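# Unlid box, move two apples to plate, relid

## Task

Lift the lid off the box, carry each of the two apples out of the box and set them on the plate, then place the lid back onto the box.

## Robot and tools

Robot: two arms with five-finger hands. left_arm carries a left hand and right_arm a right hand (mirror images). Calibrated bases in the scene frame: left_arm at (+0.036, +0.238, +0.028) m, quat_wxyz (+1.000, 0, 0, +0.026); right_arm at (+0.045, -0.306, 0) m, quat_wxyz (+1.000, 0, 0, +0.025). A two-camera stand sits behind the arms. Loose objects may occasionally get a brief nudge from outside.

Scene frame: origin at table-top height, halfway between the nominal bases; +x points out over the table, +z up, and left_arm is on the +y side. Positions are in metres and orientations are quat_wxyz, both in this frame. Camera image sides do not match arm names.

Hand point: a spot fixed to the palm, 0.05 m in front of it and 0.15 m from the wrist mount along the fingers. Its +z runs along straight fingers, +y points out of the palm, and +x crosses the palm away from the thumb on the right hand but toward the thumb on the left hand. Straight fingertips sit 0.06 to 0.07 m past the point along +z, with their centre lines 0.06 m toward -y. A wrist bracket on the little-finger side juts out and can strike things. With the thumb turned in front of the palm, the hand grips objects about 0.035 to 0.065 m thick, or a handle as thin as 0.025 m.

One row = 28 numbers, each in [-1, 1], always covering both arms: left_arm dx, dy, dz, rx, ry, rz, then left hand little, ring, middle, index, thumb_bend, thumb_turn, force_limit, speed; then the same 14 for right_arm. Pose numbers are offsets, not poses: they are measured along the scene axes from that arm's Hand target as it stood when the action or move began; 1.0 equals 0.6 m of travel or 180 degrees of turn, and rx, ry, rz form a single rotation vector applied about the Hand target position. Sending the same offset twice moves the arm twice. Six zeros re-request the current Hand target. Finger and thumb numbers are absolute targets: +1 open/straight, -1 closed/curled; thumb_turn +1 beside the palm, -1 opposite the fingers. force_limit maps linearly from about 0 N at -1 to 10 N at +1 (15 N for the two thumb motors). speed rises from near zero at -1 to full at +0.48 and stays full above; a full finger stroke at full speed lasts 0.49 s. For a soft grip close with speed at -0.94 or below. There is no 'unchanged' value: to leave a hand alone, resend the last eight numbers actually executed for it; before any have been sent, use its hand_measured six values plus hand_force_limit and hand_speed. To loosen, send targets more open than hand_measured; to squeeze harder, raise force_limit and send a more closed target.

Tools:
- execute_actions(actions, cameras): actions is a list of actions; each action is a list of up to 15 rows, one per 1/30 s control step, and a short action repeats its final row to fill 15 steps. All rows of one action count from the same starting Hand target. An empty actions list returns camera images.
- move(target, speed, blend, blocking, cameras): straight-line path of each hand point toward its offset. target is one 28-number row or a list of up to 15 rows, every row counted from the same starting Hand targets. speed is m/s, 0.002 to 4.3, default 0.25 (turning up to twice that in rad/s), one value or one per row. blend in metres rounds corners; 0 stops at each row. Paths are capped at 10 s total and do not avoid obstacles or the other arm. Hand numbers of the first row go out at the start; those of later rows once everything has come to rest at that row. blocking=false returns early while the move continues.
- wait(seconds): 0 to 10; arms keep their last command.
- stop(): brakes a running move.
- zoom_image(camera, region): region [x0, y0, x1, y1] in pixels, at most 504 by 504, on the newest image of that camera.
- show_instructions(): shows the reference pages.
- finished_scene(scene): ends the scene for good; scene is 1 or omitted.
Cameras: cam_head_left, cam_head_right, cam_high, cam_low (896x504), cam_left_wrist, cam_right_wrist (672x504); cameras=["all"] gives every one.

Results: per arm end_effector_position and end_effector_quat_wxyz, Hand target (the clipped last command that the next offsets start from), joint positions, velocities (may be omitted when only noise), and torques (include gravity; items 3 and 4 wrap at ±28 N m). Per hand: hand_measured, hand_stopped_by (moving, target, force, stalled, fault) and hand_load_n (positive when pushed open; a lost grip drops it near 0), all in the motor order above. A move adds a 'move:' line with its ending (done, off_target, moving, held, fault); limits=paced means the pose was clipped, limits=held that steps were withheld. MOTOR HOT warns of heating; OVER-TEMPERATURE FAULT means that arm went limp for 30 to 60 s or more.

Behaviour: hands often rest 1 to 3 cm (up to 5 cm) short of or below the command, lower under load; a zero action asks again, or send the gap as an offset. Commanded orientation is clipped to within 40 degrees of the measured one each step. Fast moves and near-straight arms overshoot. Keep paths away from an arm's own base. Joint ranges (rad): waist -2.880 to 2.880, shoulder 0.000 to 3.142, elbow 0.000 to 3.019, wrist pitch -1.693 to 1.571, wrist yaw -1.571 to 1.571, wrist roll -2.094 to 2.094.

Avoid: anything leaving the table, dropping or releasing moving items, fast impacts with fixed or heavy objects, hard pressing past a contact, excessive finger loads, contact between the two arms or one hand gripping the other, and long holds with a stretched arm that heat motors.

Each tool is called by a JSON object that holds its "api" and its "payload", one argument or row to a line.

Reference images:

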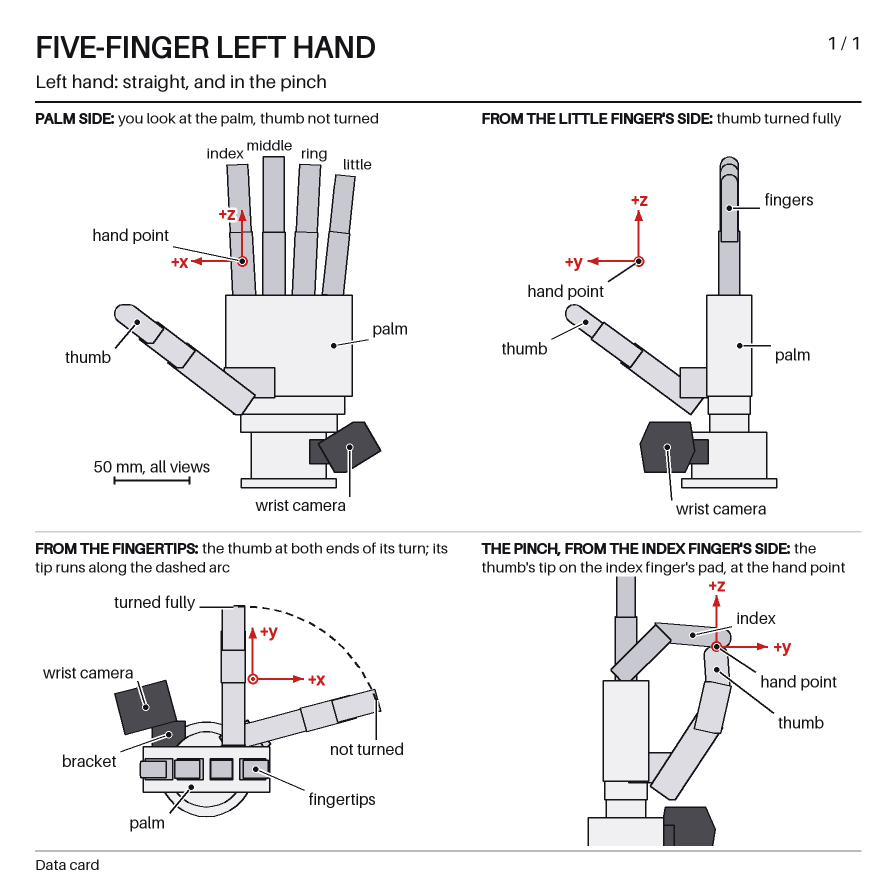

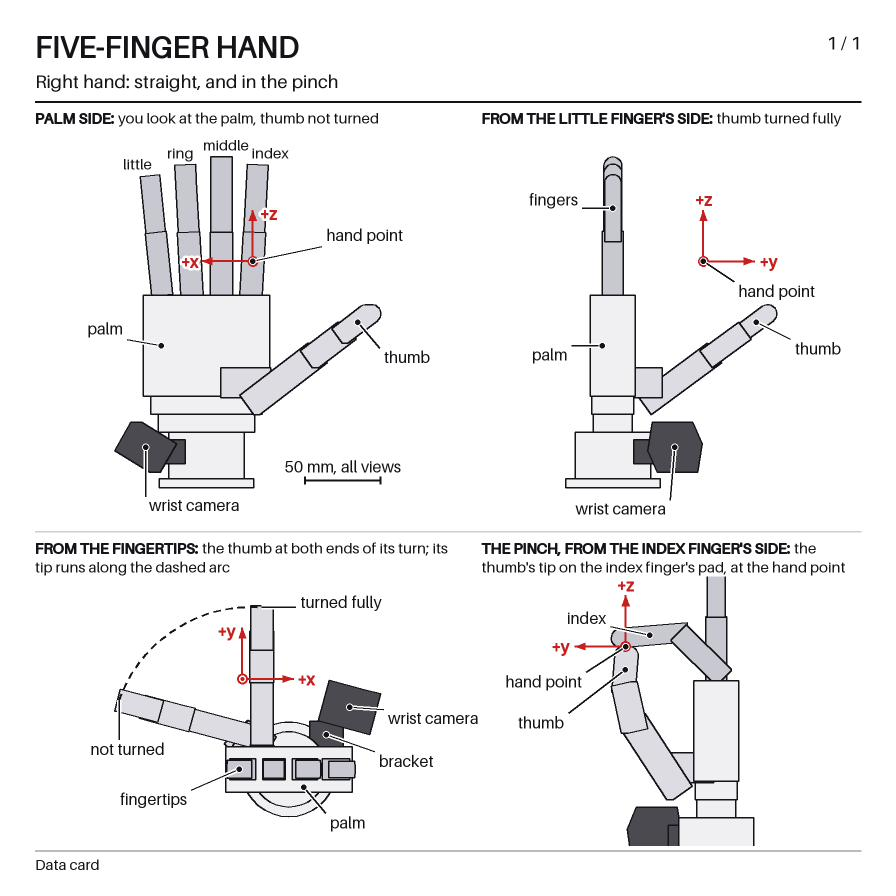

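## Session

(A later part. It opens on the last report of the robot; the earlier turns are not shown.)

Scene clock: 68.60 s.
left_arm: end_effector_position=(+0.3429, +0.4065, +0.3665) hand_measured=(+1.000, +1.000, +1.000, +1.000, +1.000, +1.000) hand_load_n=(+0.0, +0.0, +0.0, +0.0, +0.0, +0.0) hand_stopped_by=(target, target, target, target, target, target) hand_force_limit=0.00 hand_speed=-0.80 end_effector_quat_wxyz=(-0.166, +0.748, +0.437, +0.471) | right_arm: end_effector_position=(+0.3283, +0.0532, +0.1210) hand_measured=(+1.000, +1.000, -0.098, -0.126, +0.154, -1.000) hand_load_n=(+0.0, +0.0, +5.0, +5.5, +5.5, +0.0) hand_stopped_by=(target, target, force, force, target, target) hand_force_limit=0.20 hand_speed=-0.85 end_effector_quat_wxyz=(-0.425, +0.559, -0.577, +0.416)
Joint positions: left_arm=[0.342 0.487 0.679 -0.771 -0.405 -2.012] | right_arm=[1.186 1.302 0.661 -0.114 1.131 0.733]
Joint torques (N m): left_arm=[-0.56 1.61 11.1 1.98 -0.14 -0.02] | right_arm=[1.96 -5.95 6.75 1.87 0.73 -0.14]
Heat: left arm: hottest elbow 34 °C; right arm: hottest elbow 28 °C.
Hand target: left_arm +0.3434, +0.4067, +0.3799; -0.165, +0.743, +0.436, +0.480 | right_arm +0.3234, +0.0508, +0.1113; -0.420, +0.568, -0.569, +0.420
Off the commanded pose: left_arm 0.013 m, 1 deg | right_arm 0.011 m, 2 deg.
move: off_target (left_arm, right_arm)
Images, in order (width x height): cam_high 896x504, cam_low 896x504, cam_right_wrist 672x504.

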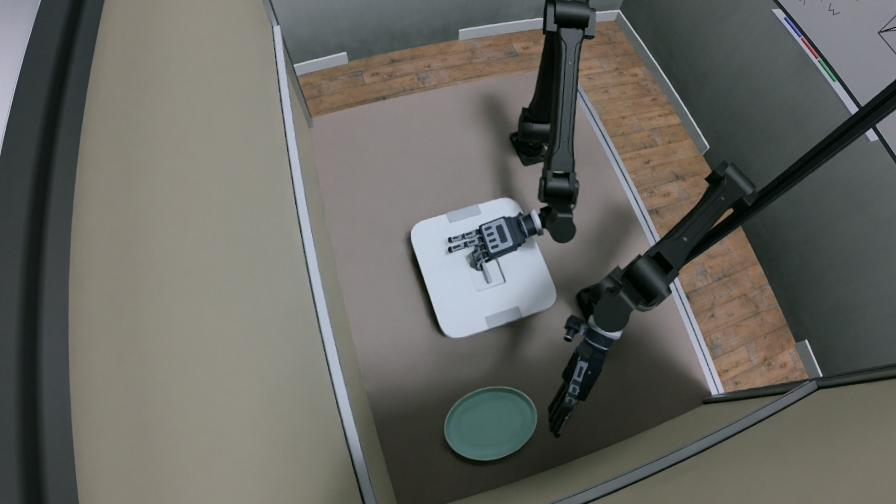

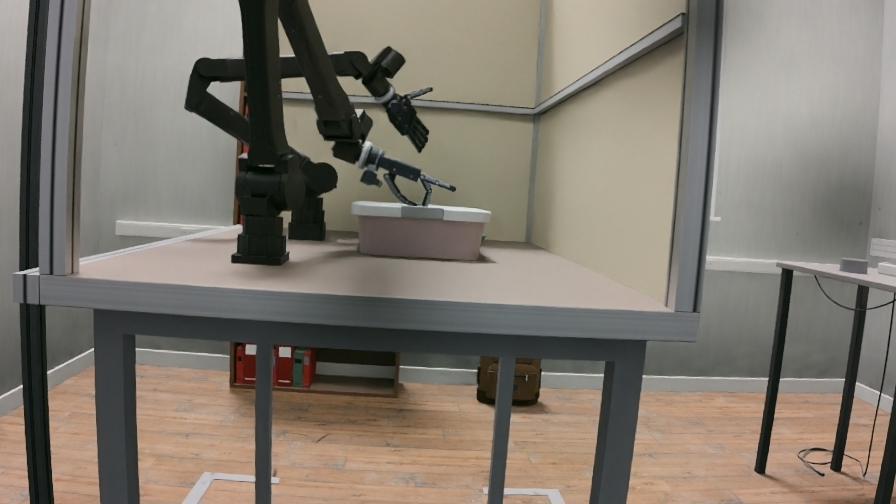

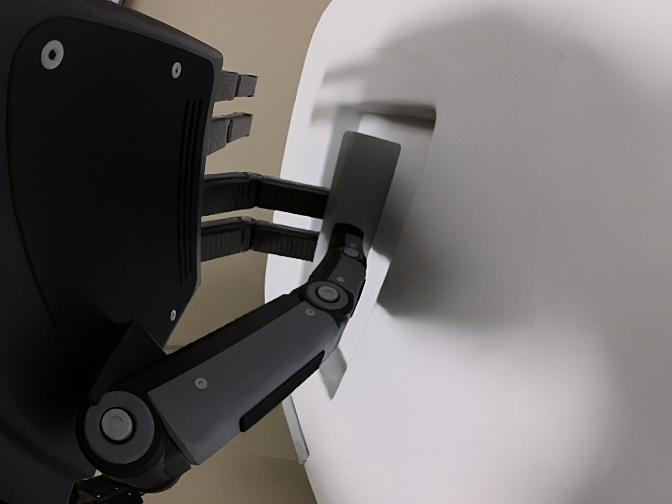

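{"api": "move", "payload": {
  "target": [
    [0,0,0,0,0,0,1,1,1,1,1,1,0,-0.8, 0.0,0.0,0,0,0,0,1,1,-0.8,-0.8,0.15,-1,0.7,-0.85],
    [0,0,0,0,0,0,1,1,1,1,1,1,0,-0.8, 0.0,0.0,0.1,0,0,0,1,1,-0.8,-0.8,0.15,-1,0.7,-0.85]
  ],
  "cameras": ["cam_high","cam_low","cam_right_wrist"],
  "speed": 0.08
}}

{"api": "zoom_image", "payload": {
  "camera": "cam_low",
  "region": [340, 100, 510, 270]
}}

Scene clock: 72.50 s.
left_arm: end_effector_position=(+0.3429, +0.4065, +0.3665) hand_measured=(+1.000, +1.000, +1.000, +1.000, +1.000, +1.000) hand_load_n=(+0.0, +0.0, +0.0, +0.0, +0.0, +0.0) hand_stopped_by=(target, target, target, target, target, target) hand_force_limit=0.00 hand_speed=-0.80 end_effector_quat_wxyz=(-0.166, +0.748, +0.437, +0.471) | right_arm: end_effector_position=(+0.3189, +0.0276, +0.1370) hand_measured=(+1.000, +1.000, -0.108, -0.136, +0.156, -1.000) hand_load_n=(+0.0, +0.0, +8.0, +10.5, +6.5, +0.5) hand_stopped_by=(target, target, force, force, target, target) hand_force_limit=0.70 hand_speed=-0.85 end_effector_quat_wxyz=(-0.394, +0.583, -0.565, +0.431)
Joint positions: left_arm=[0.342 0.487 0.679 -0.771 -0.405 -2.012] | right_arm=[1.187 1.212 0.672 -0.299 1.13 0.728]
Joint torques (N m): left_arm=[-0.5 1.73 11.03 1.94 -0.14 -0.01] | right_arm=[2.02 -6.95 13.44 0.95 0.84 -0.1]
Heat: left arm: hottest elbow 34 °C; right arm: hottest elbow 28 °C.
Hand target: left_arm +0.3434, +0.4067, +0.3799; -0.165, +0.743, +0.436, +0.480 | right_arm +0.3234, +0.0508, +0.1712; -0.420, +0.568, -0.569, +0.420
Off the commanded pose: left_arm 0.013 m, 1 deg | right_arm 0.042 m, 4 deg.
move: off_target (left_arm, right_arm)
Images, in order (width x height): cam_high 896x504, cam_low 896x504, cam_right_wrist 672x504.

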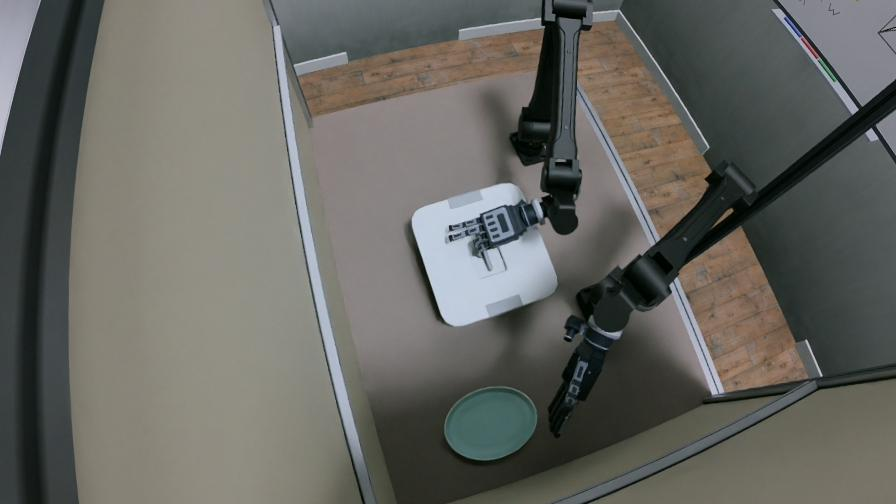

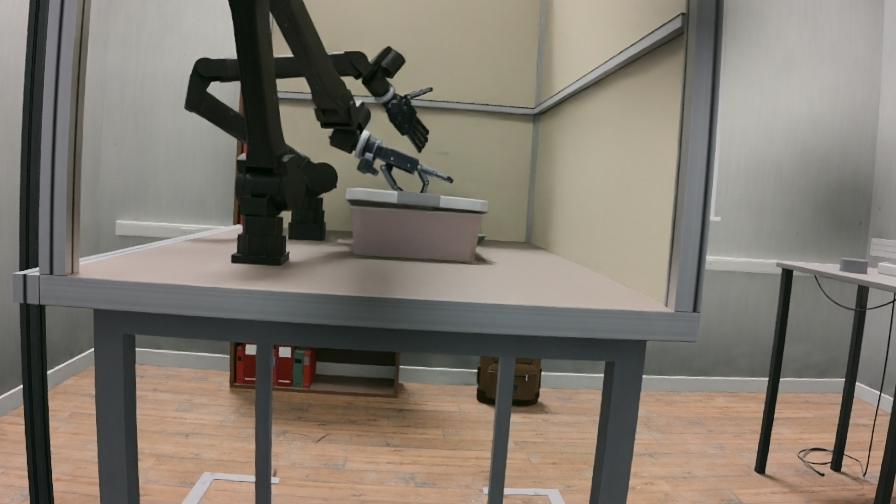

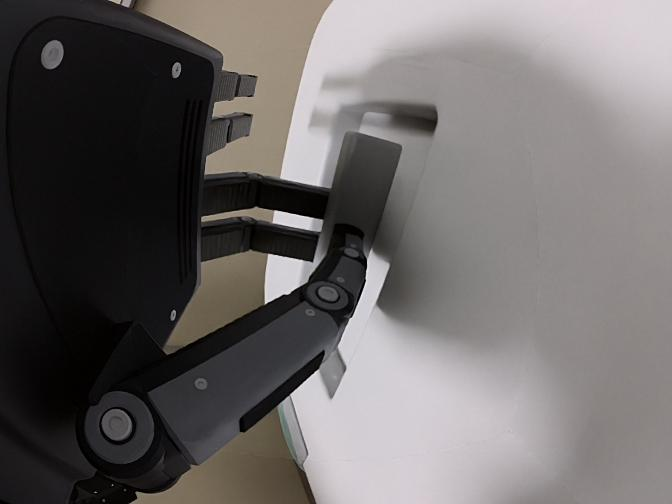

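Scaled by 2.965 from the camera's 896x504 image, which has a finer 1280x720 frame.

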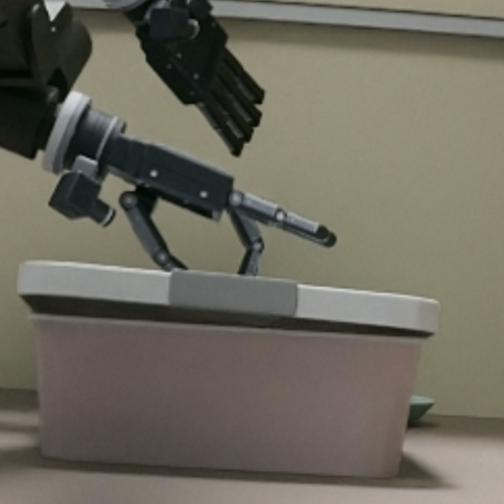

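{"api": "move", "payload": {
  "target": [0,0,0,0,0,0,1,1,1,1,1,1,0,-0.8, 0.0,0.03,0.07,0,0,0,1,1,-0.8,-0.8,0.15,-1,0.7,-0.85],
  "cameras": ["cam_high","cam_low","cam_head_right"],
  "speed": 0.08
}}

{"api": "zoom_image", "payload": {
  "camera": "cam_low",
  "region": [340, 100, 510, 270]
}}

Scene clock: 75.87 s.
left_arm: end_effector_position=(+0.3429, +0.4065, +0.3665) hand_measured=(+1.000, +1.000, +1.000, +1.000, +1.000, +1.000) hand_load_n=(+0.0, +0.0, +0.0, +0.0, +0.0, +0.0) hand_stopped_by=(target, target, target, target, target, target) hand_force_limit=0.00 hand_speed=-0.80 end_effector_quat_wxyz=(-0.166, +0.748, +0.437, +0.471) | right_arm: end_effector_position=(+0.3182, +0.0438, +0.1763) hand_measured=(+1.000, +1.000, -0.108, -0.136, +0.156, -1.000) hand_load_n=(+0.0, +0.0, +8.0, +10.0, +5.5, +0.0) hand_stopped_by=(target, target, force, force, target, target) hand_force_limit=0.70 hand_speed=-0.85 end_effector_quat_wxyz=(-0.388, +0.592, -0.557, +0.434)
Joint positions: left_arm=[0.342 0.487 0.679 -0.771 -0.405 -2.012] | right_arm=[1.203 1.201 0.786 -0.451 1.136 0.732]
Joint torques (N m): left_arm=[-0.62 1.73 11 1.92 -0.12 -0.02] | right_arm=[1.96 -6.65 14.54 1.17 1.05 0.13]
Heat: left arm: hottest elbow 34 °C; right arm: hottest elbow 28 °C.
Hand target: left_arm +0.3434, +0.4067, +0.3799; -0.165, +0.743, +0.436, +0.480 | right_arm +0.3233, +0.0689, +0.2133; -0.420, +0.568, -0.569, +0.420
Off the commanded pose: left_arm 0.013 m, 1 deg | right_arm 0.045 m, 5 deg.
move: off_target (left_arm, right_arm)
Images, in order (width x height): cam_head_right 896x504, cam_high 896x504, cam_low 896x504.

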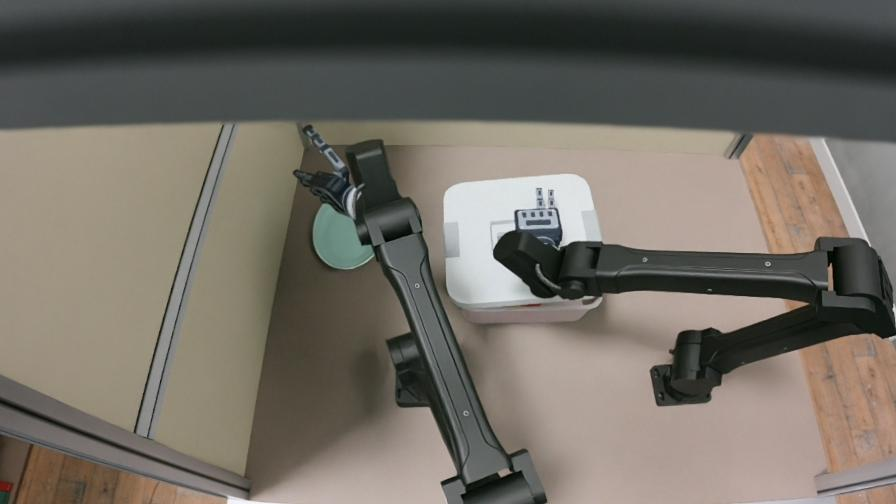

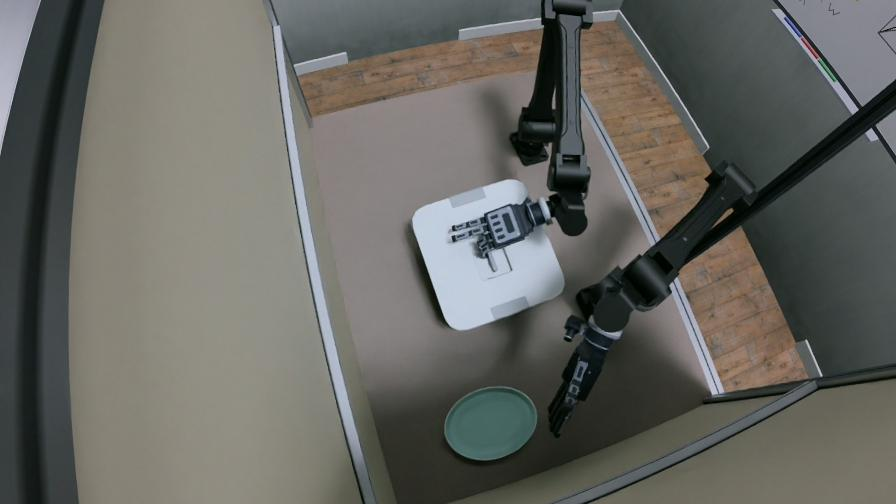

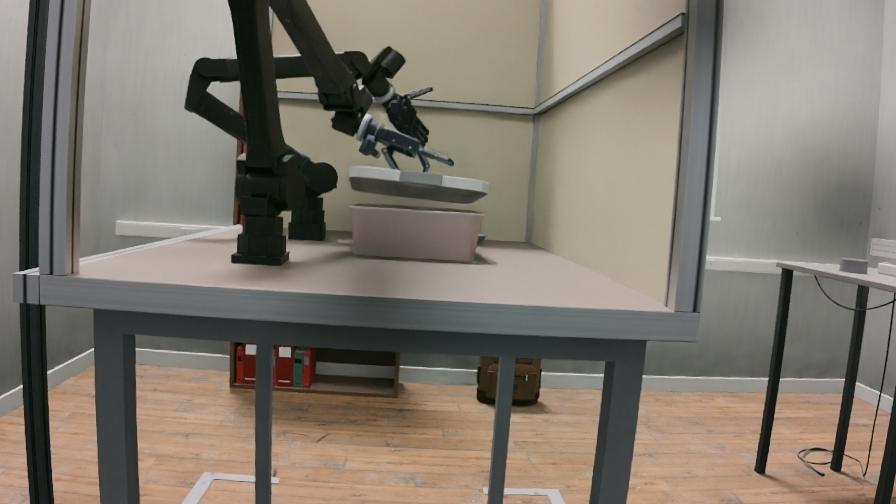

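Scaled by 2.965 from the camera's 896x504 image, which has a finer 1280x720 frame.

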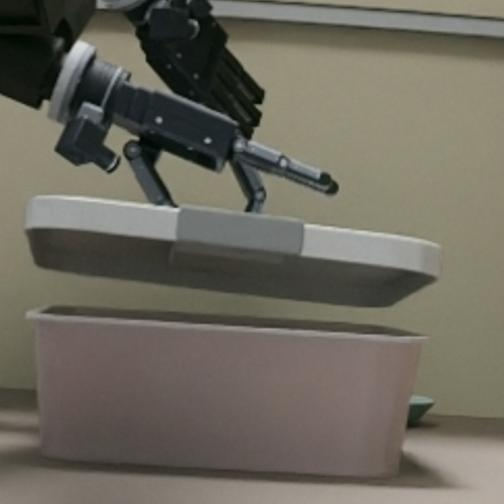

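{"api": "move", "payload": {
  "target": [
    [0,0,0,0,0,0,1,1,1,1,1,1,0,-0.8, 0.0,0.0,0.1,0.033,-0.014,0,1,1,-0.8,-0.8,0.15,-1,0.7,-0.85],
    [0,0,0,0,0,0,1,1,1,1,1,1,0,-0.8, 0.08,-0.6,0.13,0.033,-0.014,0,1,1,-0.8,-0.8,0.15,-1,0.7,-0.85]
  ],
  "cameras": ["all"],
  "speed": 0.13,
  "blend": [0.03, 0]
}}

Scene clock: 83.60 s.
left_arm: end_effector_position=(+0.3429, +0.4065, +0.3665) hand_measured=(+1.000, +1.000, +1.000, +1.000, +1.000, +1.000) hand_load_n=(+0.0, +0.0, +0.0, +0.0, +0.5, +0.0) hand_stopped_by=(target, target, target, target, target, target) hand_force_limit=0.00 hand_speed=-0.80 end_effector_quat_wxyz=(-0.166, +0.748, +0.437, +0.471) | right_arm: end_effector_position=(+0.3688, -0.2877, +0.2827) hand_measured=(+1.000, +1.000, -0.108, -0.136, +0.156, -1.000) hand_load_n=(+0.0, +0.0, +8.0, +10.0, +5.5, +0.0) hand_stopped_by=(target, target, force, force, target, target) hand_force_limit=0.70 hand_speed=-0.85 end_effector_quat_wxyz=(+0.457, -0.541, +0.588, -0.391)
Joint positions: left_arm=[0.342 0.487 0.679 -0.771 -0.405 -2.012] | right_arm=[-0.211 0.437 0.592 -0.44 -0.189 0.064]
Joint torques (N m): left_arm=[-0.44 1.79 11.03 1.92 -0.13 -0.01] | right_arm=[0.56 -0.09 10.89 2.74 -0.24 -0.1]
Heat: left arm: hottest elbow 35 °C; right arm: hottest elbow 30 °C.
Hand target: left_arm +0.3434, +0.4067, +0.3799; -0.165, +0.743, +0.436, +0.480 | right_arm +0.3713, -0.2911, +0.2914; -0.461, +0.536, -0.581, +0.402
Off the commanded pose: left_arm 0.013 m, 1 deg | right_arm 0.010 m, 2 deg.
move: off_target (left_arm); blend cut to 0.0299 m at target 1

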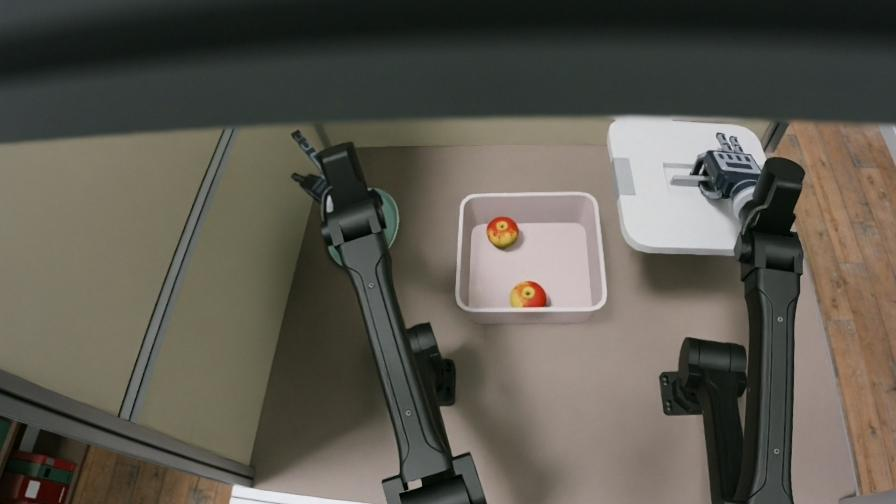

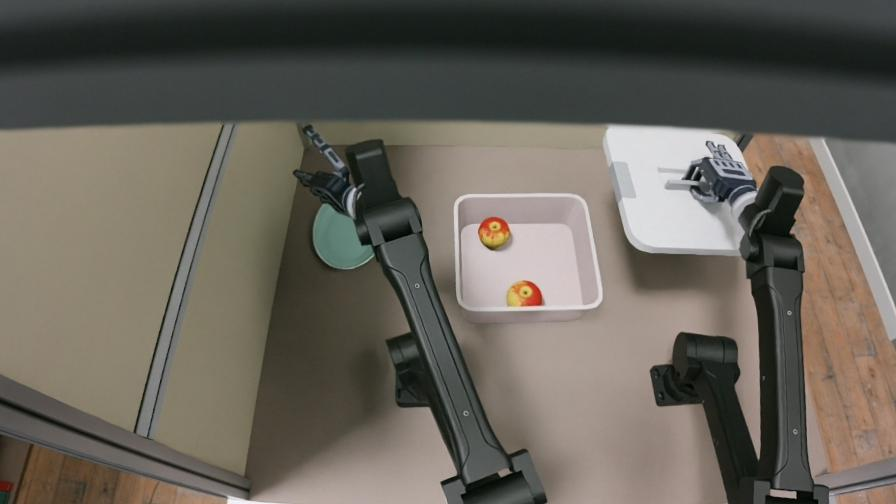

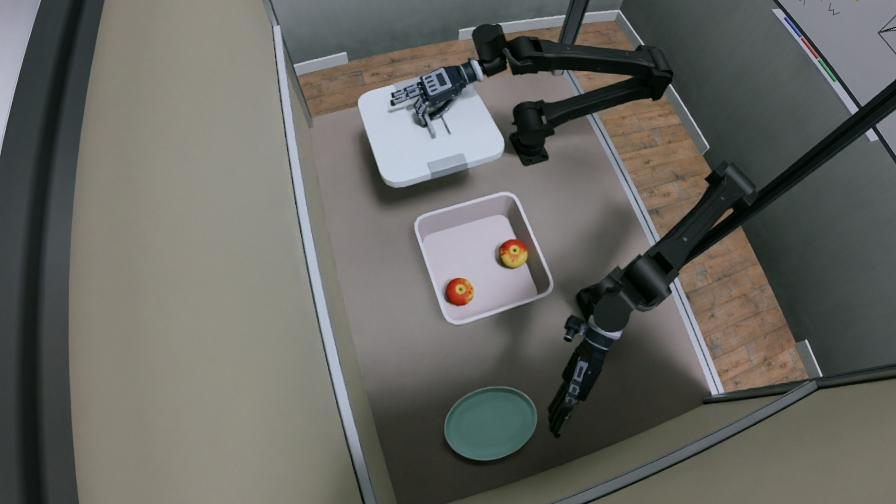

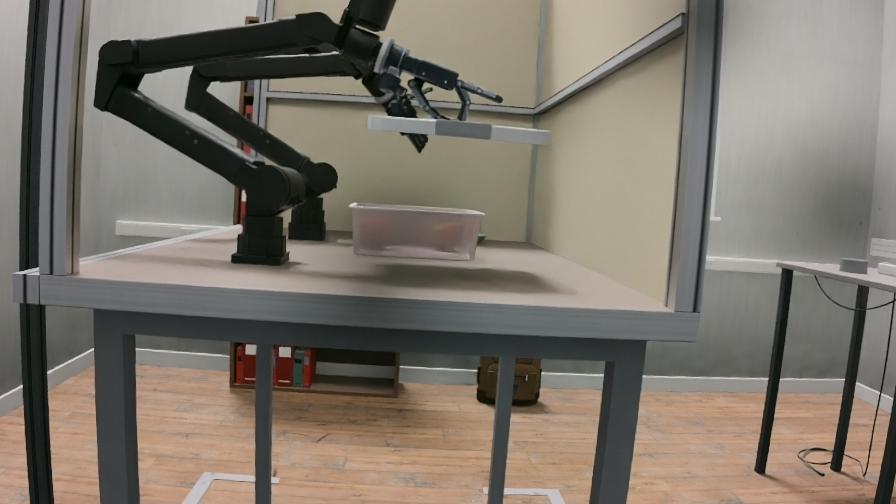

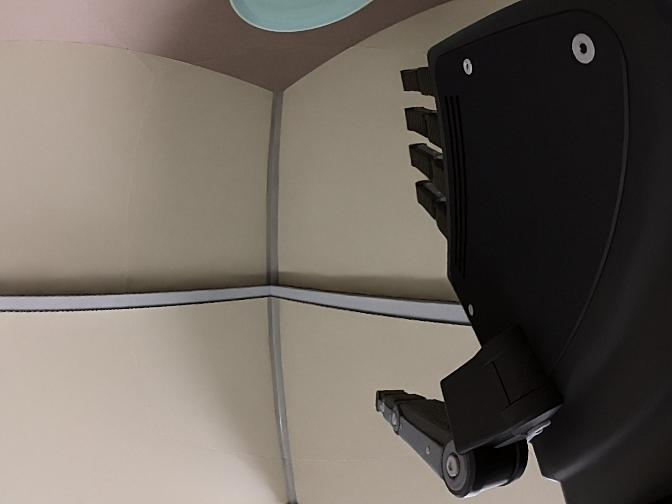

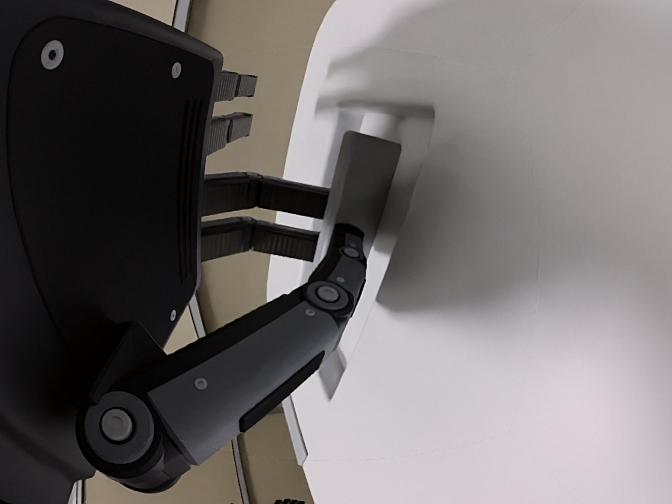

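{"api": "zoom_image", "payload": {
  "camera": "cam_head_left",
  "region": [430, 170, 640, 340]
}}

{"api": "zoom_image", "payload": {
  "camera": "cam_high",
  "region": [400, 170, 570, 340]
}}

{"api": "zoom_image", "payload": {
  "camera": "cam_head_right",
  "region": [430, 170, 640, 340]
}}

Scaled by 2.400 from the camera's 896x504 image, which has a finer 1280x720 frame.

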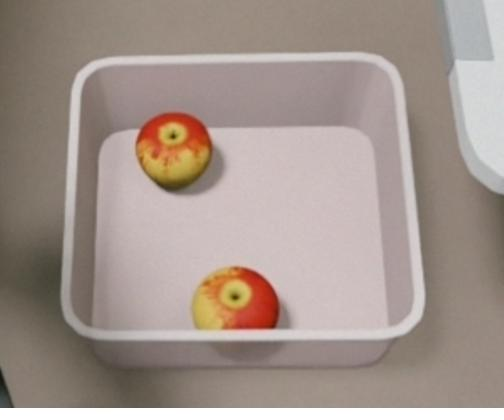

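Scaled by 2.965 from the camera's 896x504 image, which has a finer 1280x720 frame.

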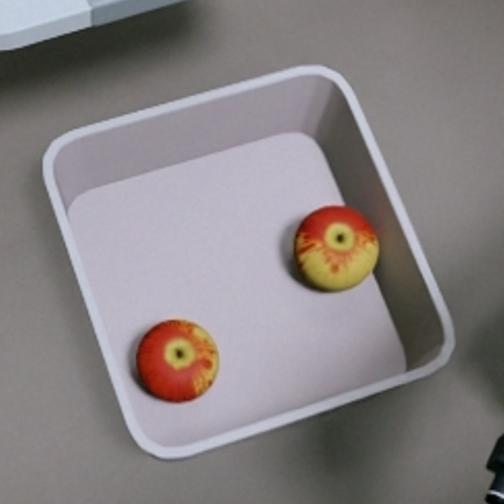

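Scaled by 2.400 from the camera's 896x504 image, which has a finer 1280x720 frame.

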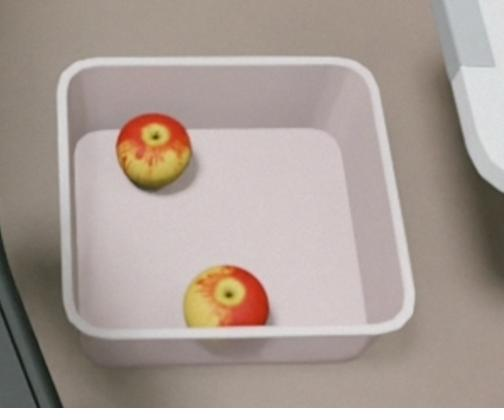

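{"api": "move", "payload": {
  "target": [-0.105,-0.31,-0.08,0.428,0.276,-0.558,1,1,1,1,1,-1,0,0, 0,0,-0.2,0,0,0,1,1,-0.8,-0.8,0.15,-1,0.7,-0.85],
  "cameras": ["all"],
  "speed": 0.25
}}

Scene clock: 121.20 s.
left_arm: end_effector_position=(+0.2763, +0.2229, +0.3088) hand_measured=(+1.000, +1.000, +1.000, +1.000, +1.000, -1.000) hand_load_n=(+0.0, +0.0, +0.0, +0.0, +0.0, +0.0) hand_stopped_by=(target, target, target, target, target, target) hand_force_limit=0.00 hand_speed=0.00 end_effector_quat_wxyz=(-0.258, +0.666, -0.650, +0.260) | right_arm: end_effector_position=(+0.3688, -0.2879, +0.1685) hand_measured=(+1.000, +1.000, -0.108, -0.136, +0.156, -1.000) hand_load_n=(+0.0, +0.0, +8.0, +9.5, +5.5, +0.0) hand_stopped_by=(target, target, force, force, target, target) hand_force_limit=0.70 hand_speed=-0.85 end_effector_quat_wxyz=(+0.457, -0.540, +0.587, -0.393)
Joint positions: left_arm=[0.06 0.574 0.907 -1.157 0.07 0.059] | right_arm=[-0.211 0.433 0.289 -0.137 -0.189 0.063]
Joint torques (N m): left_arm=[-2.02 2.08 12.96 1.43 0.04 0.06] | right_arm=[0.62 0.32 9.81 3.11 -0.24 -0.08]
Heat: left arm: hottest elbow 36 °C; right arm: hottest elbow 30 °C.
Hand target: left_arm +0.2804, +0.2206, +0.3318; -0.271, +0.653, -0.653, +0.270 | right_arm +0.3713, -0.2913, +0.1714; -0.461, +0.536, -0.581, +0.403
Off the commanded pose: left_arm 0.024 m, 2 deg | right_arm 0.005 m, 1 deg.
move: off_target (left_arm)

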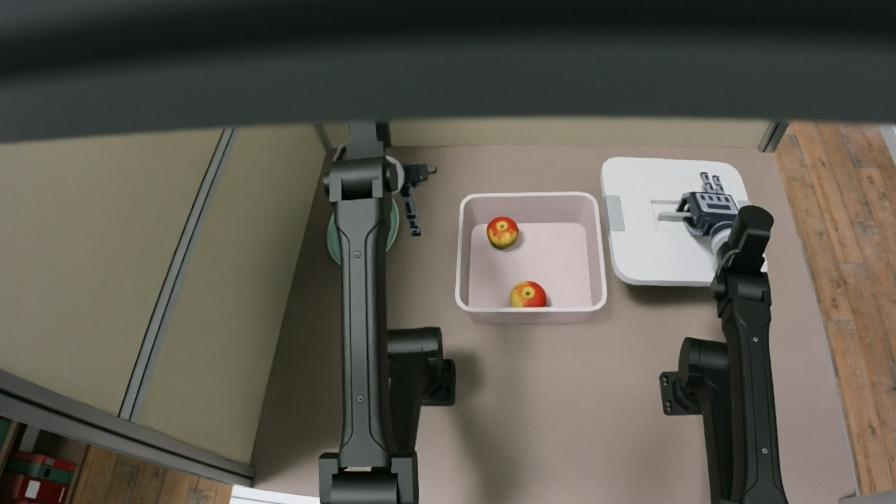

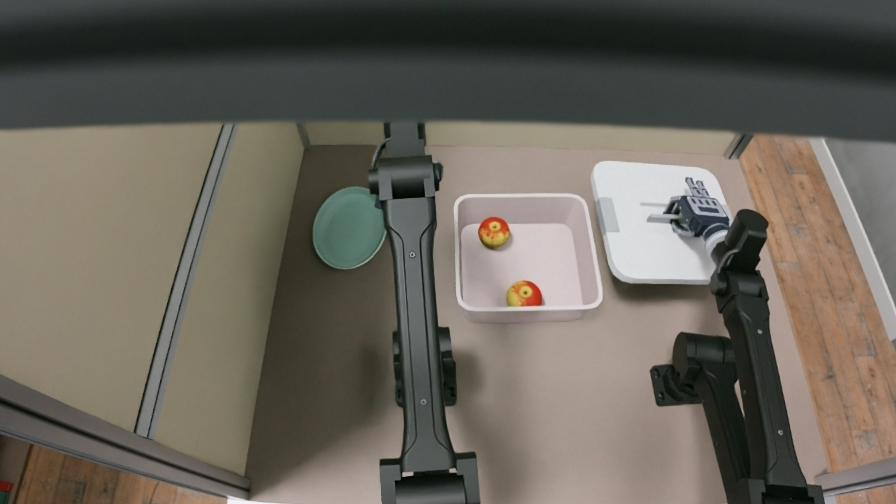

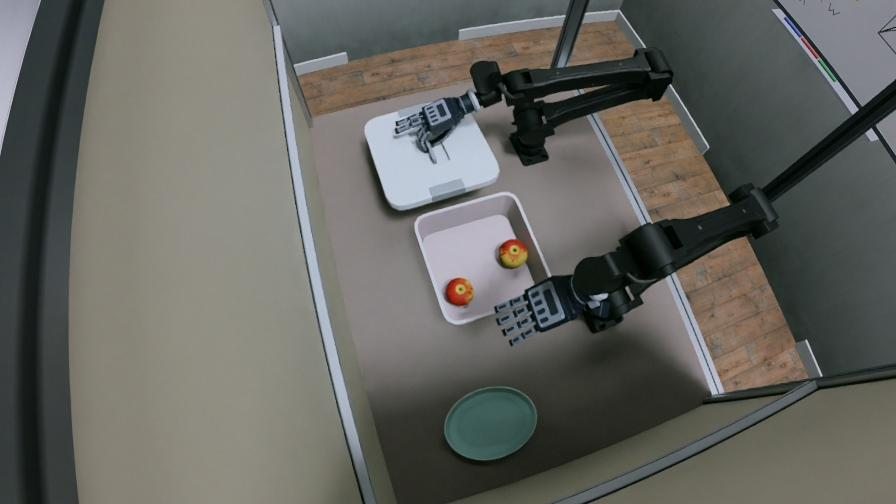

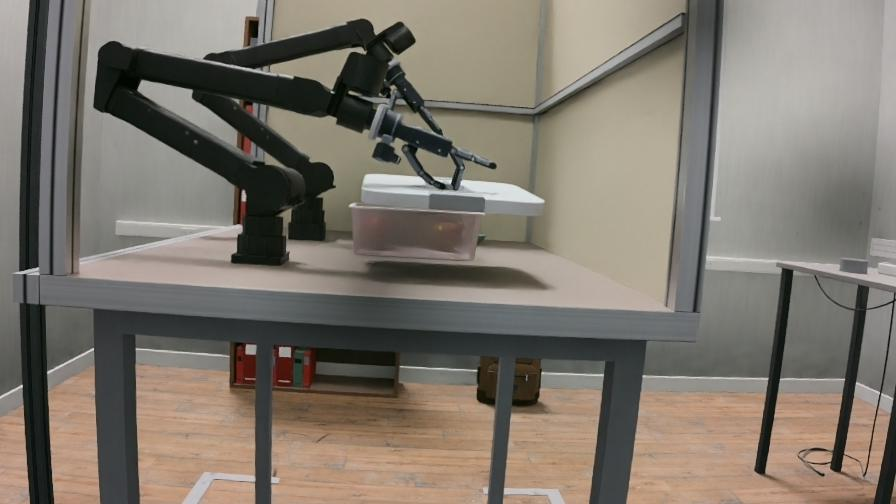

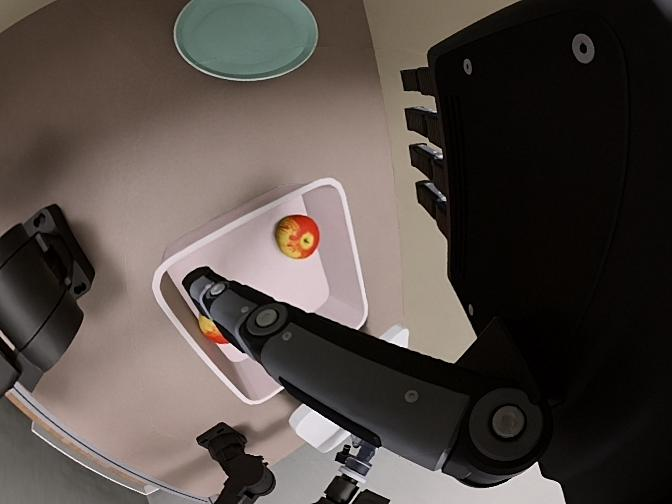

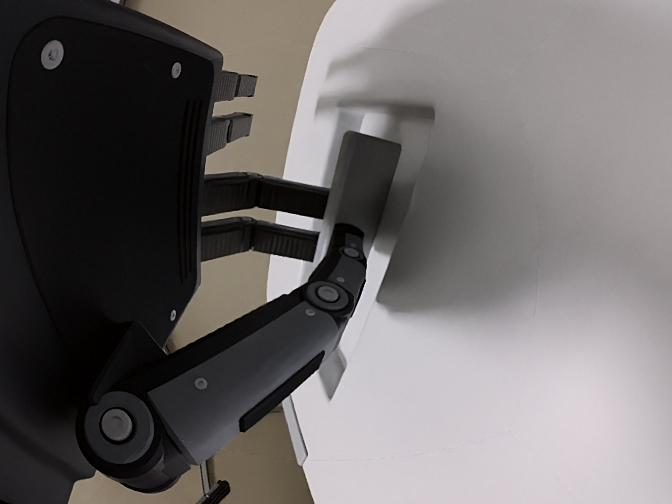

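{"api": "move", "payload": {
  "target": [-0.08,-0.30,-0.06,0,0,-0.5,1,1,1,1,1,-1,0,0, 0,-0.1,-0.03,0,0,0,1,1,-0.8,-0.8,0.15,-1,0.7,-0.85],
  "cameras": ["all"],
  "speed": 0.25
}}

Scene clock: 127.27 s.
left_arm: end_effector_position=(+0.2254, +0.0474, +0.2776) hand_measured=(+1.000, +1.000, +1.000, +1.000, +1.000, -1.000) hand_load_n=(+0.0, +0.0, +0.0, +0.0, +0.0, +0.0) hand_stopped_by=(target, target, target, target, target, target) hand_force_limit=0.00 hand_speed=0.00 end_effector_quat_wxyz=(-0.012, -0.017, +0.926, -0.376) | right_arm: end_effector_position=(+0.3703, -0.3476, +0.1517) hand_measured=(+1.000, +1.000, -0.108, -0.136, +0.156, -1.000) hand_load_n=(+0.0, +0.0, +8.0, +9.5, +5.5, +0.0) hand_stopped_by=(target, target, force, force, target, target) hand_force_limit=0.70 hand_speed=-0.85 end_effector_quat_wxyz=(+0.460, -0.538, +0.587, -0.393)
Joint positions: left_arm=[-0.459 0.895 0.976 -1.295 0.7 0.997] | right_arm=[-0.553 0.577 0.276 -0.013 -0.517 -0.036]
Joint torques (N m): left_arm=[-1.85 -2.02 12.6 0.64 0.77 0.09] | right_arm=[0.5 -0.32 9.37 2.93 -0.37 -0.08]
Heat: left arm: hottest elbow 36 °C; right arm: hottest elbow 31 °C.
Hand target: left_arm +0.2325, +0.0406, +0.2959; +0.000, +0.000, +0.924, -0.383 | right_arm +0.3712, -0.3513, +0.1532; +0.461, -0.536, +0.581, -0.402
Off the commanded pose: left_arm 0.021 m, 2 deg | right_arm 0.004 m, 1 deg.
move: off_target (left_arm)

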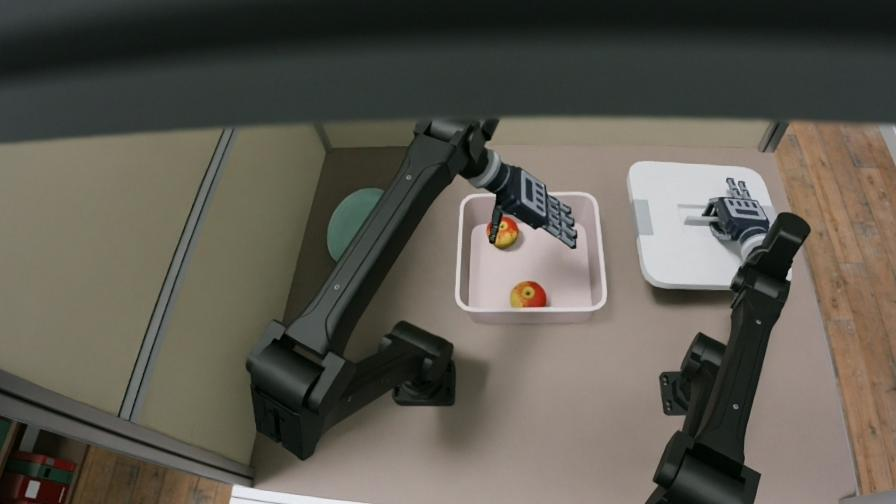

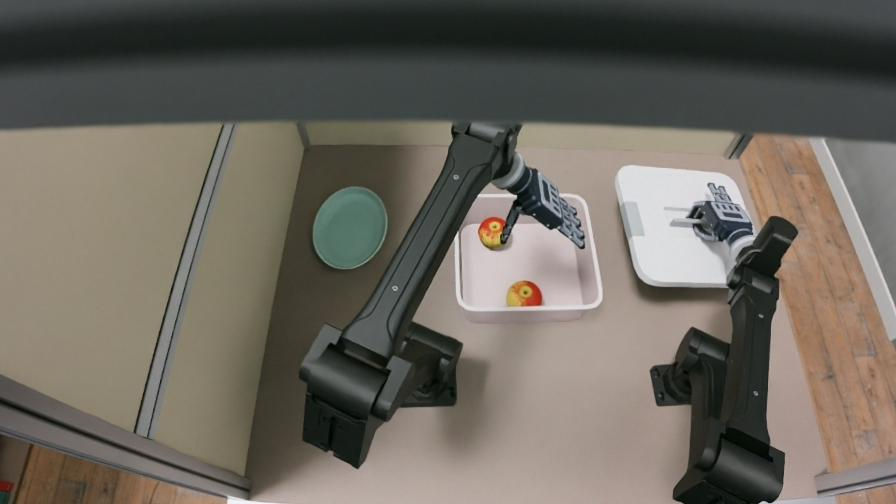

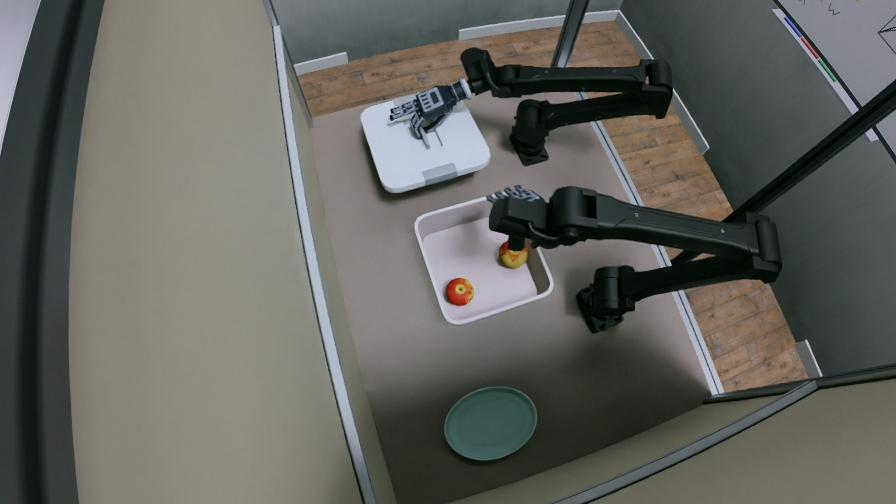

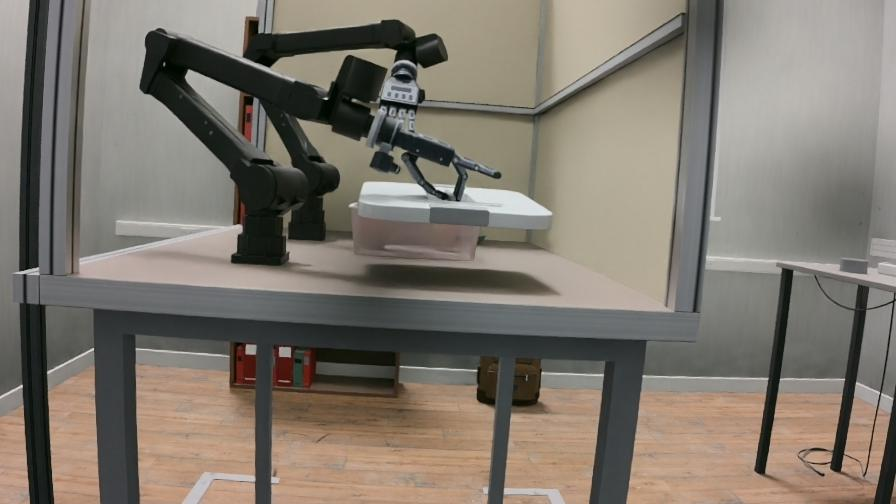

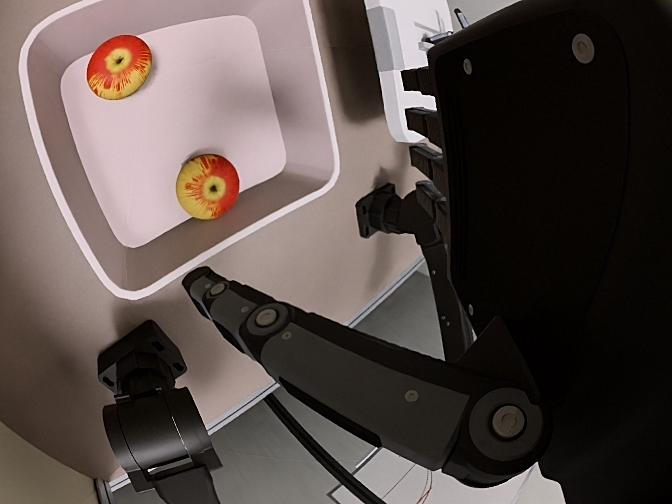

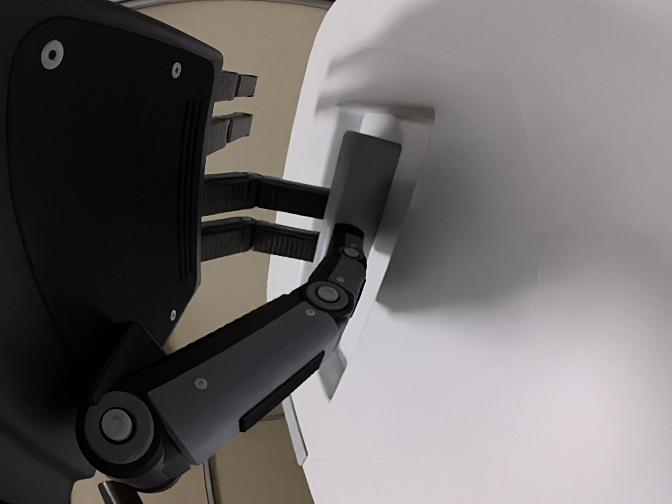

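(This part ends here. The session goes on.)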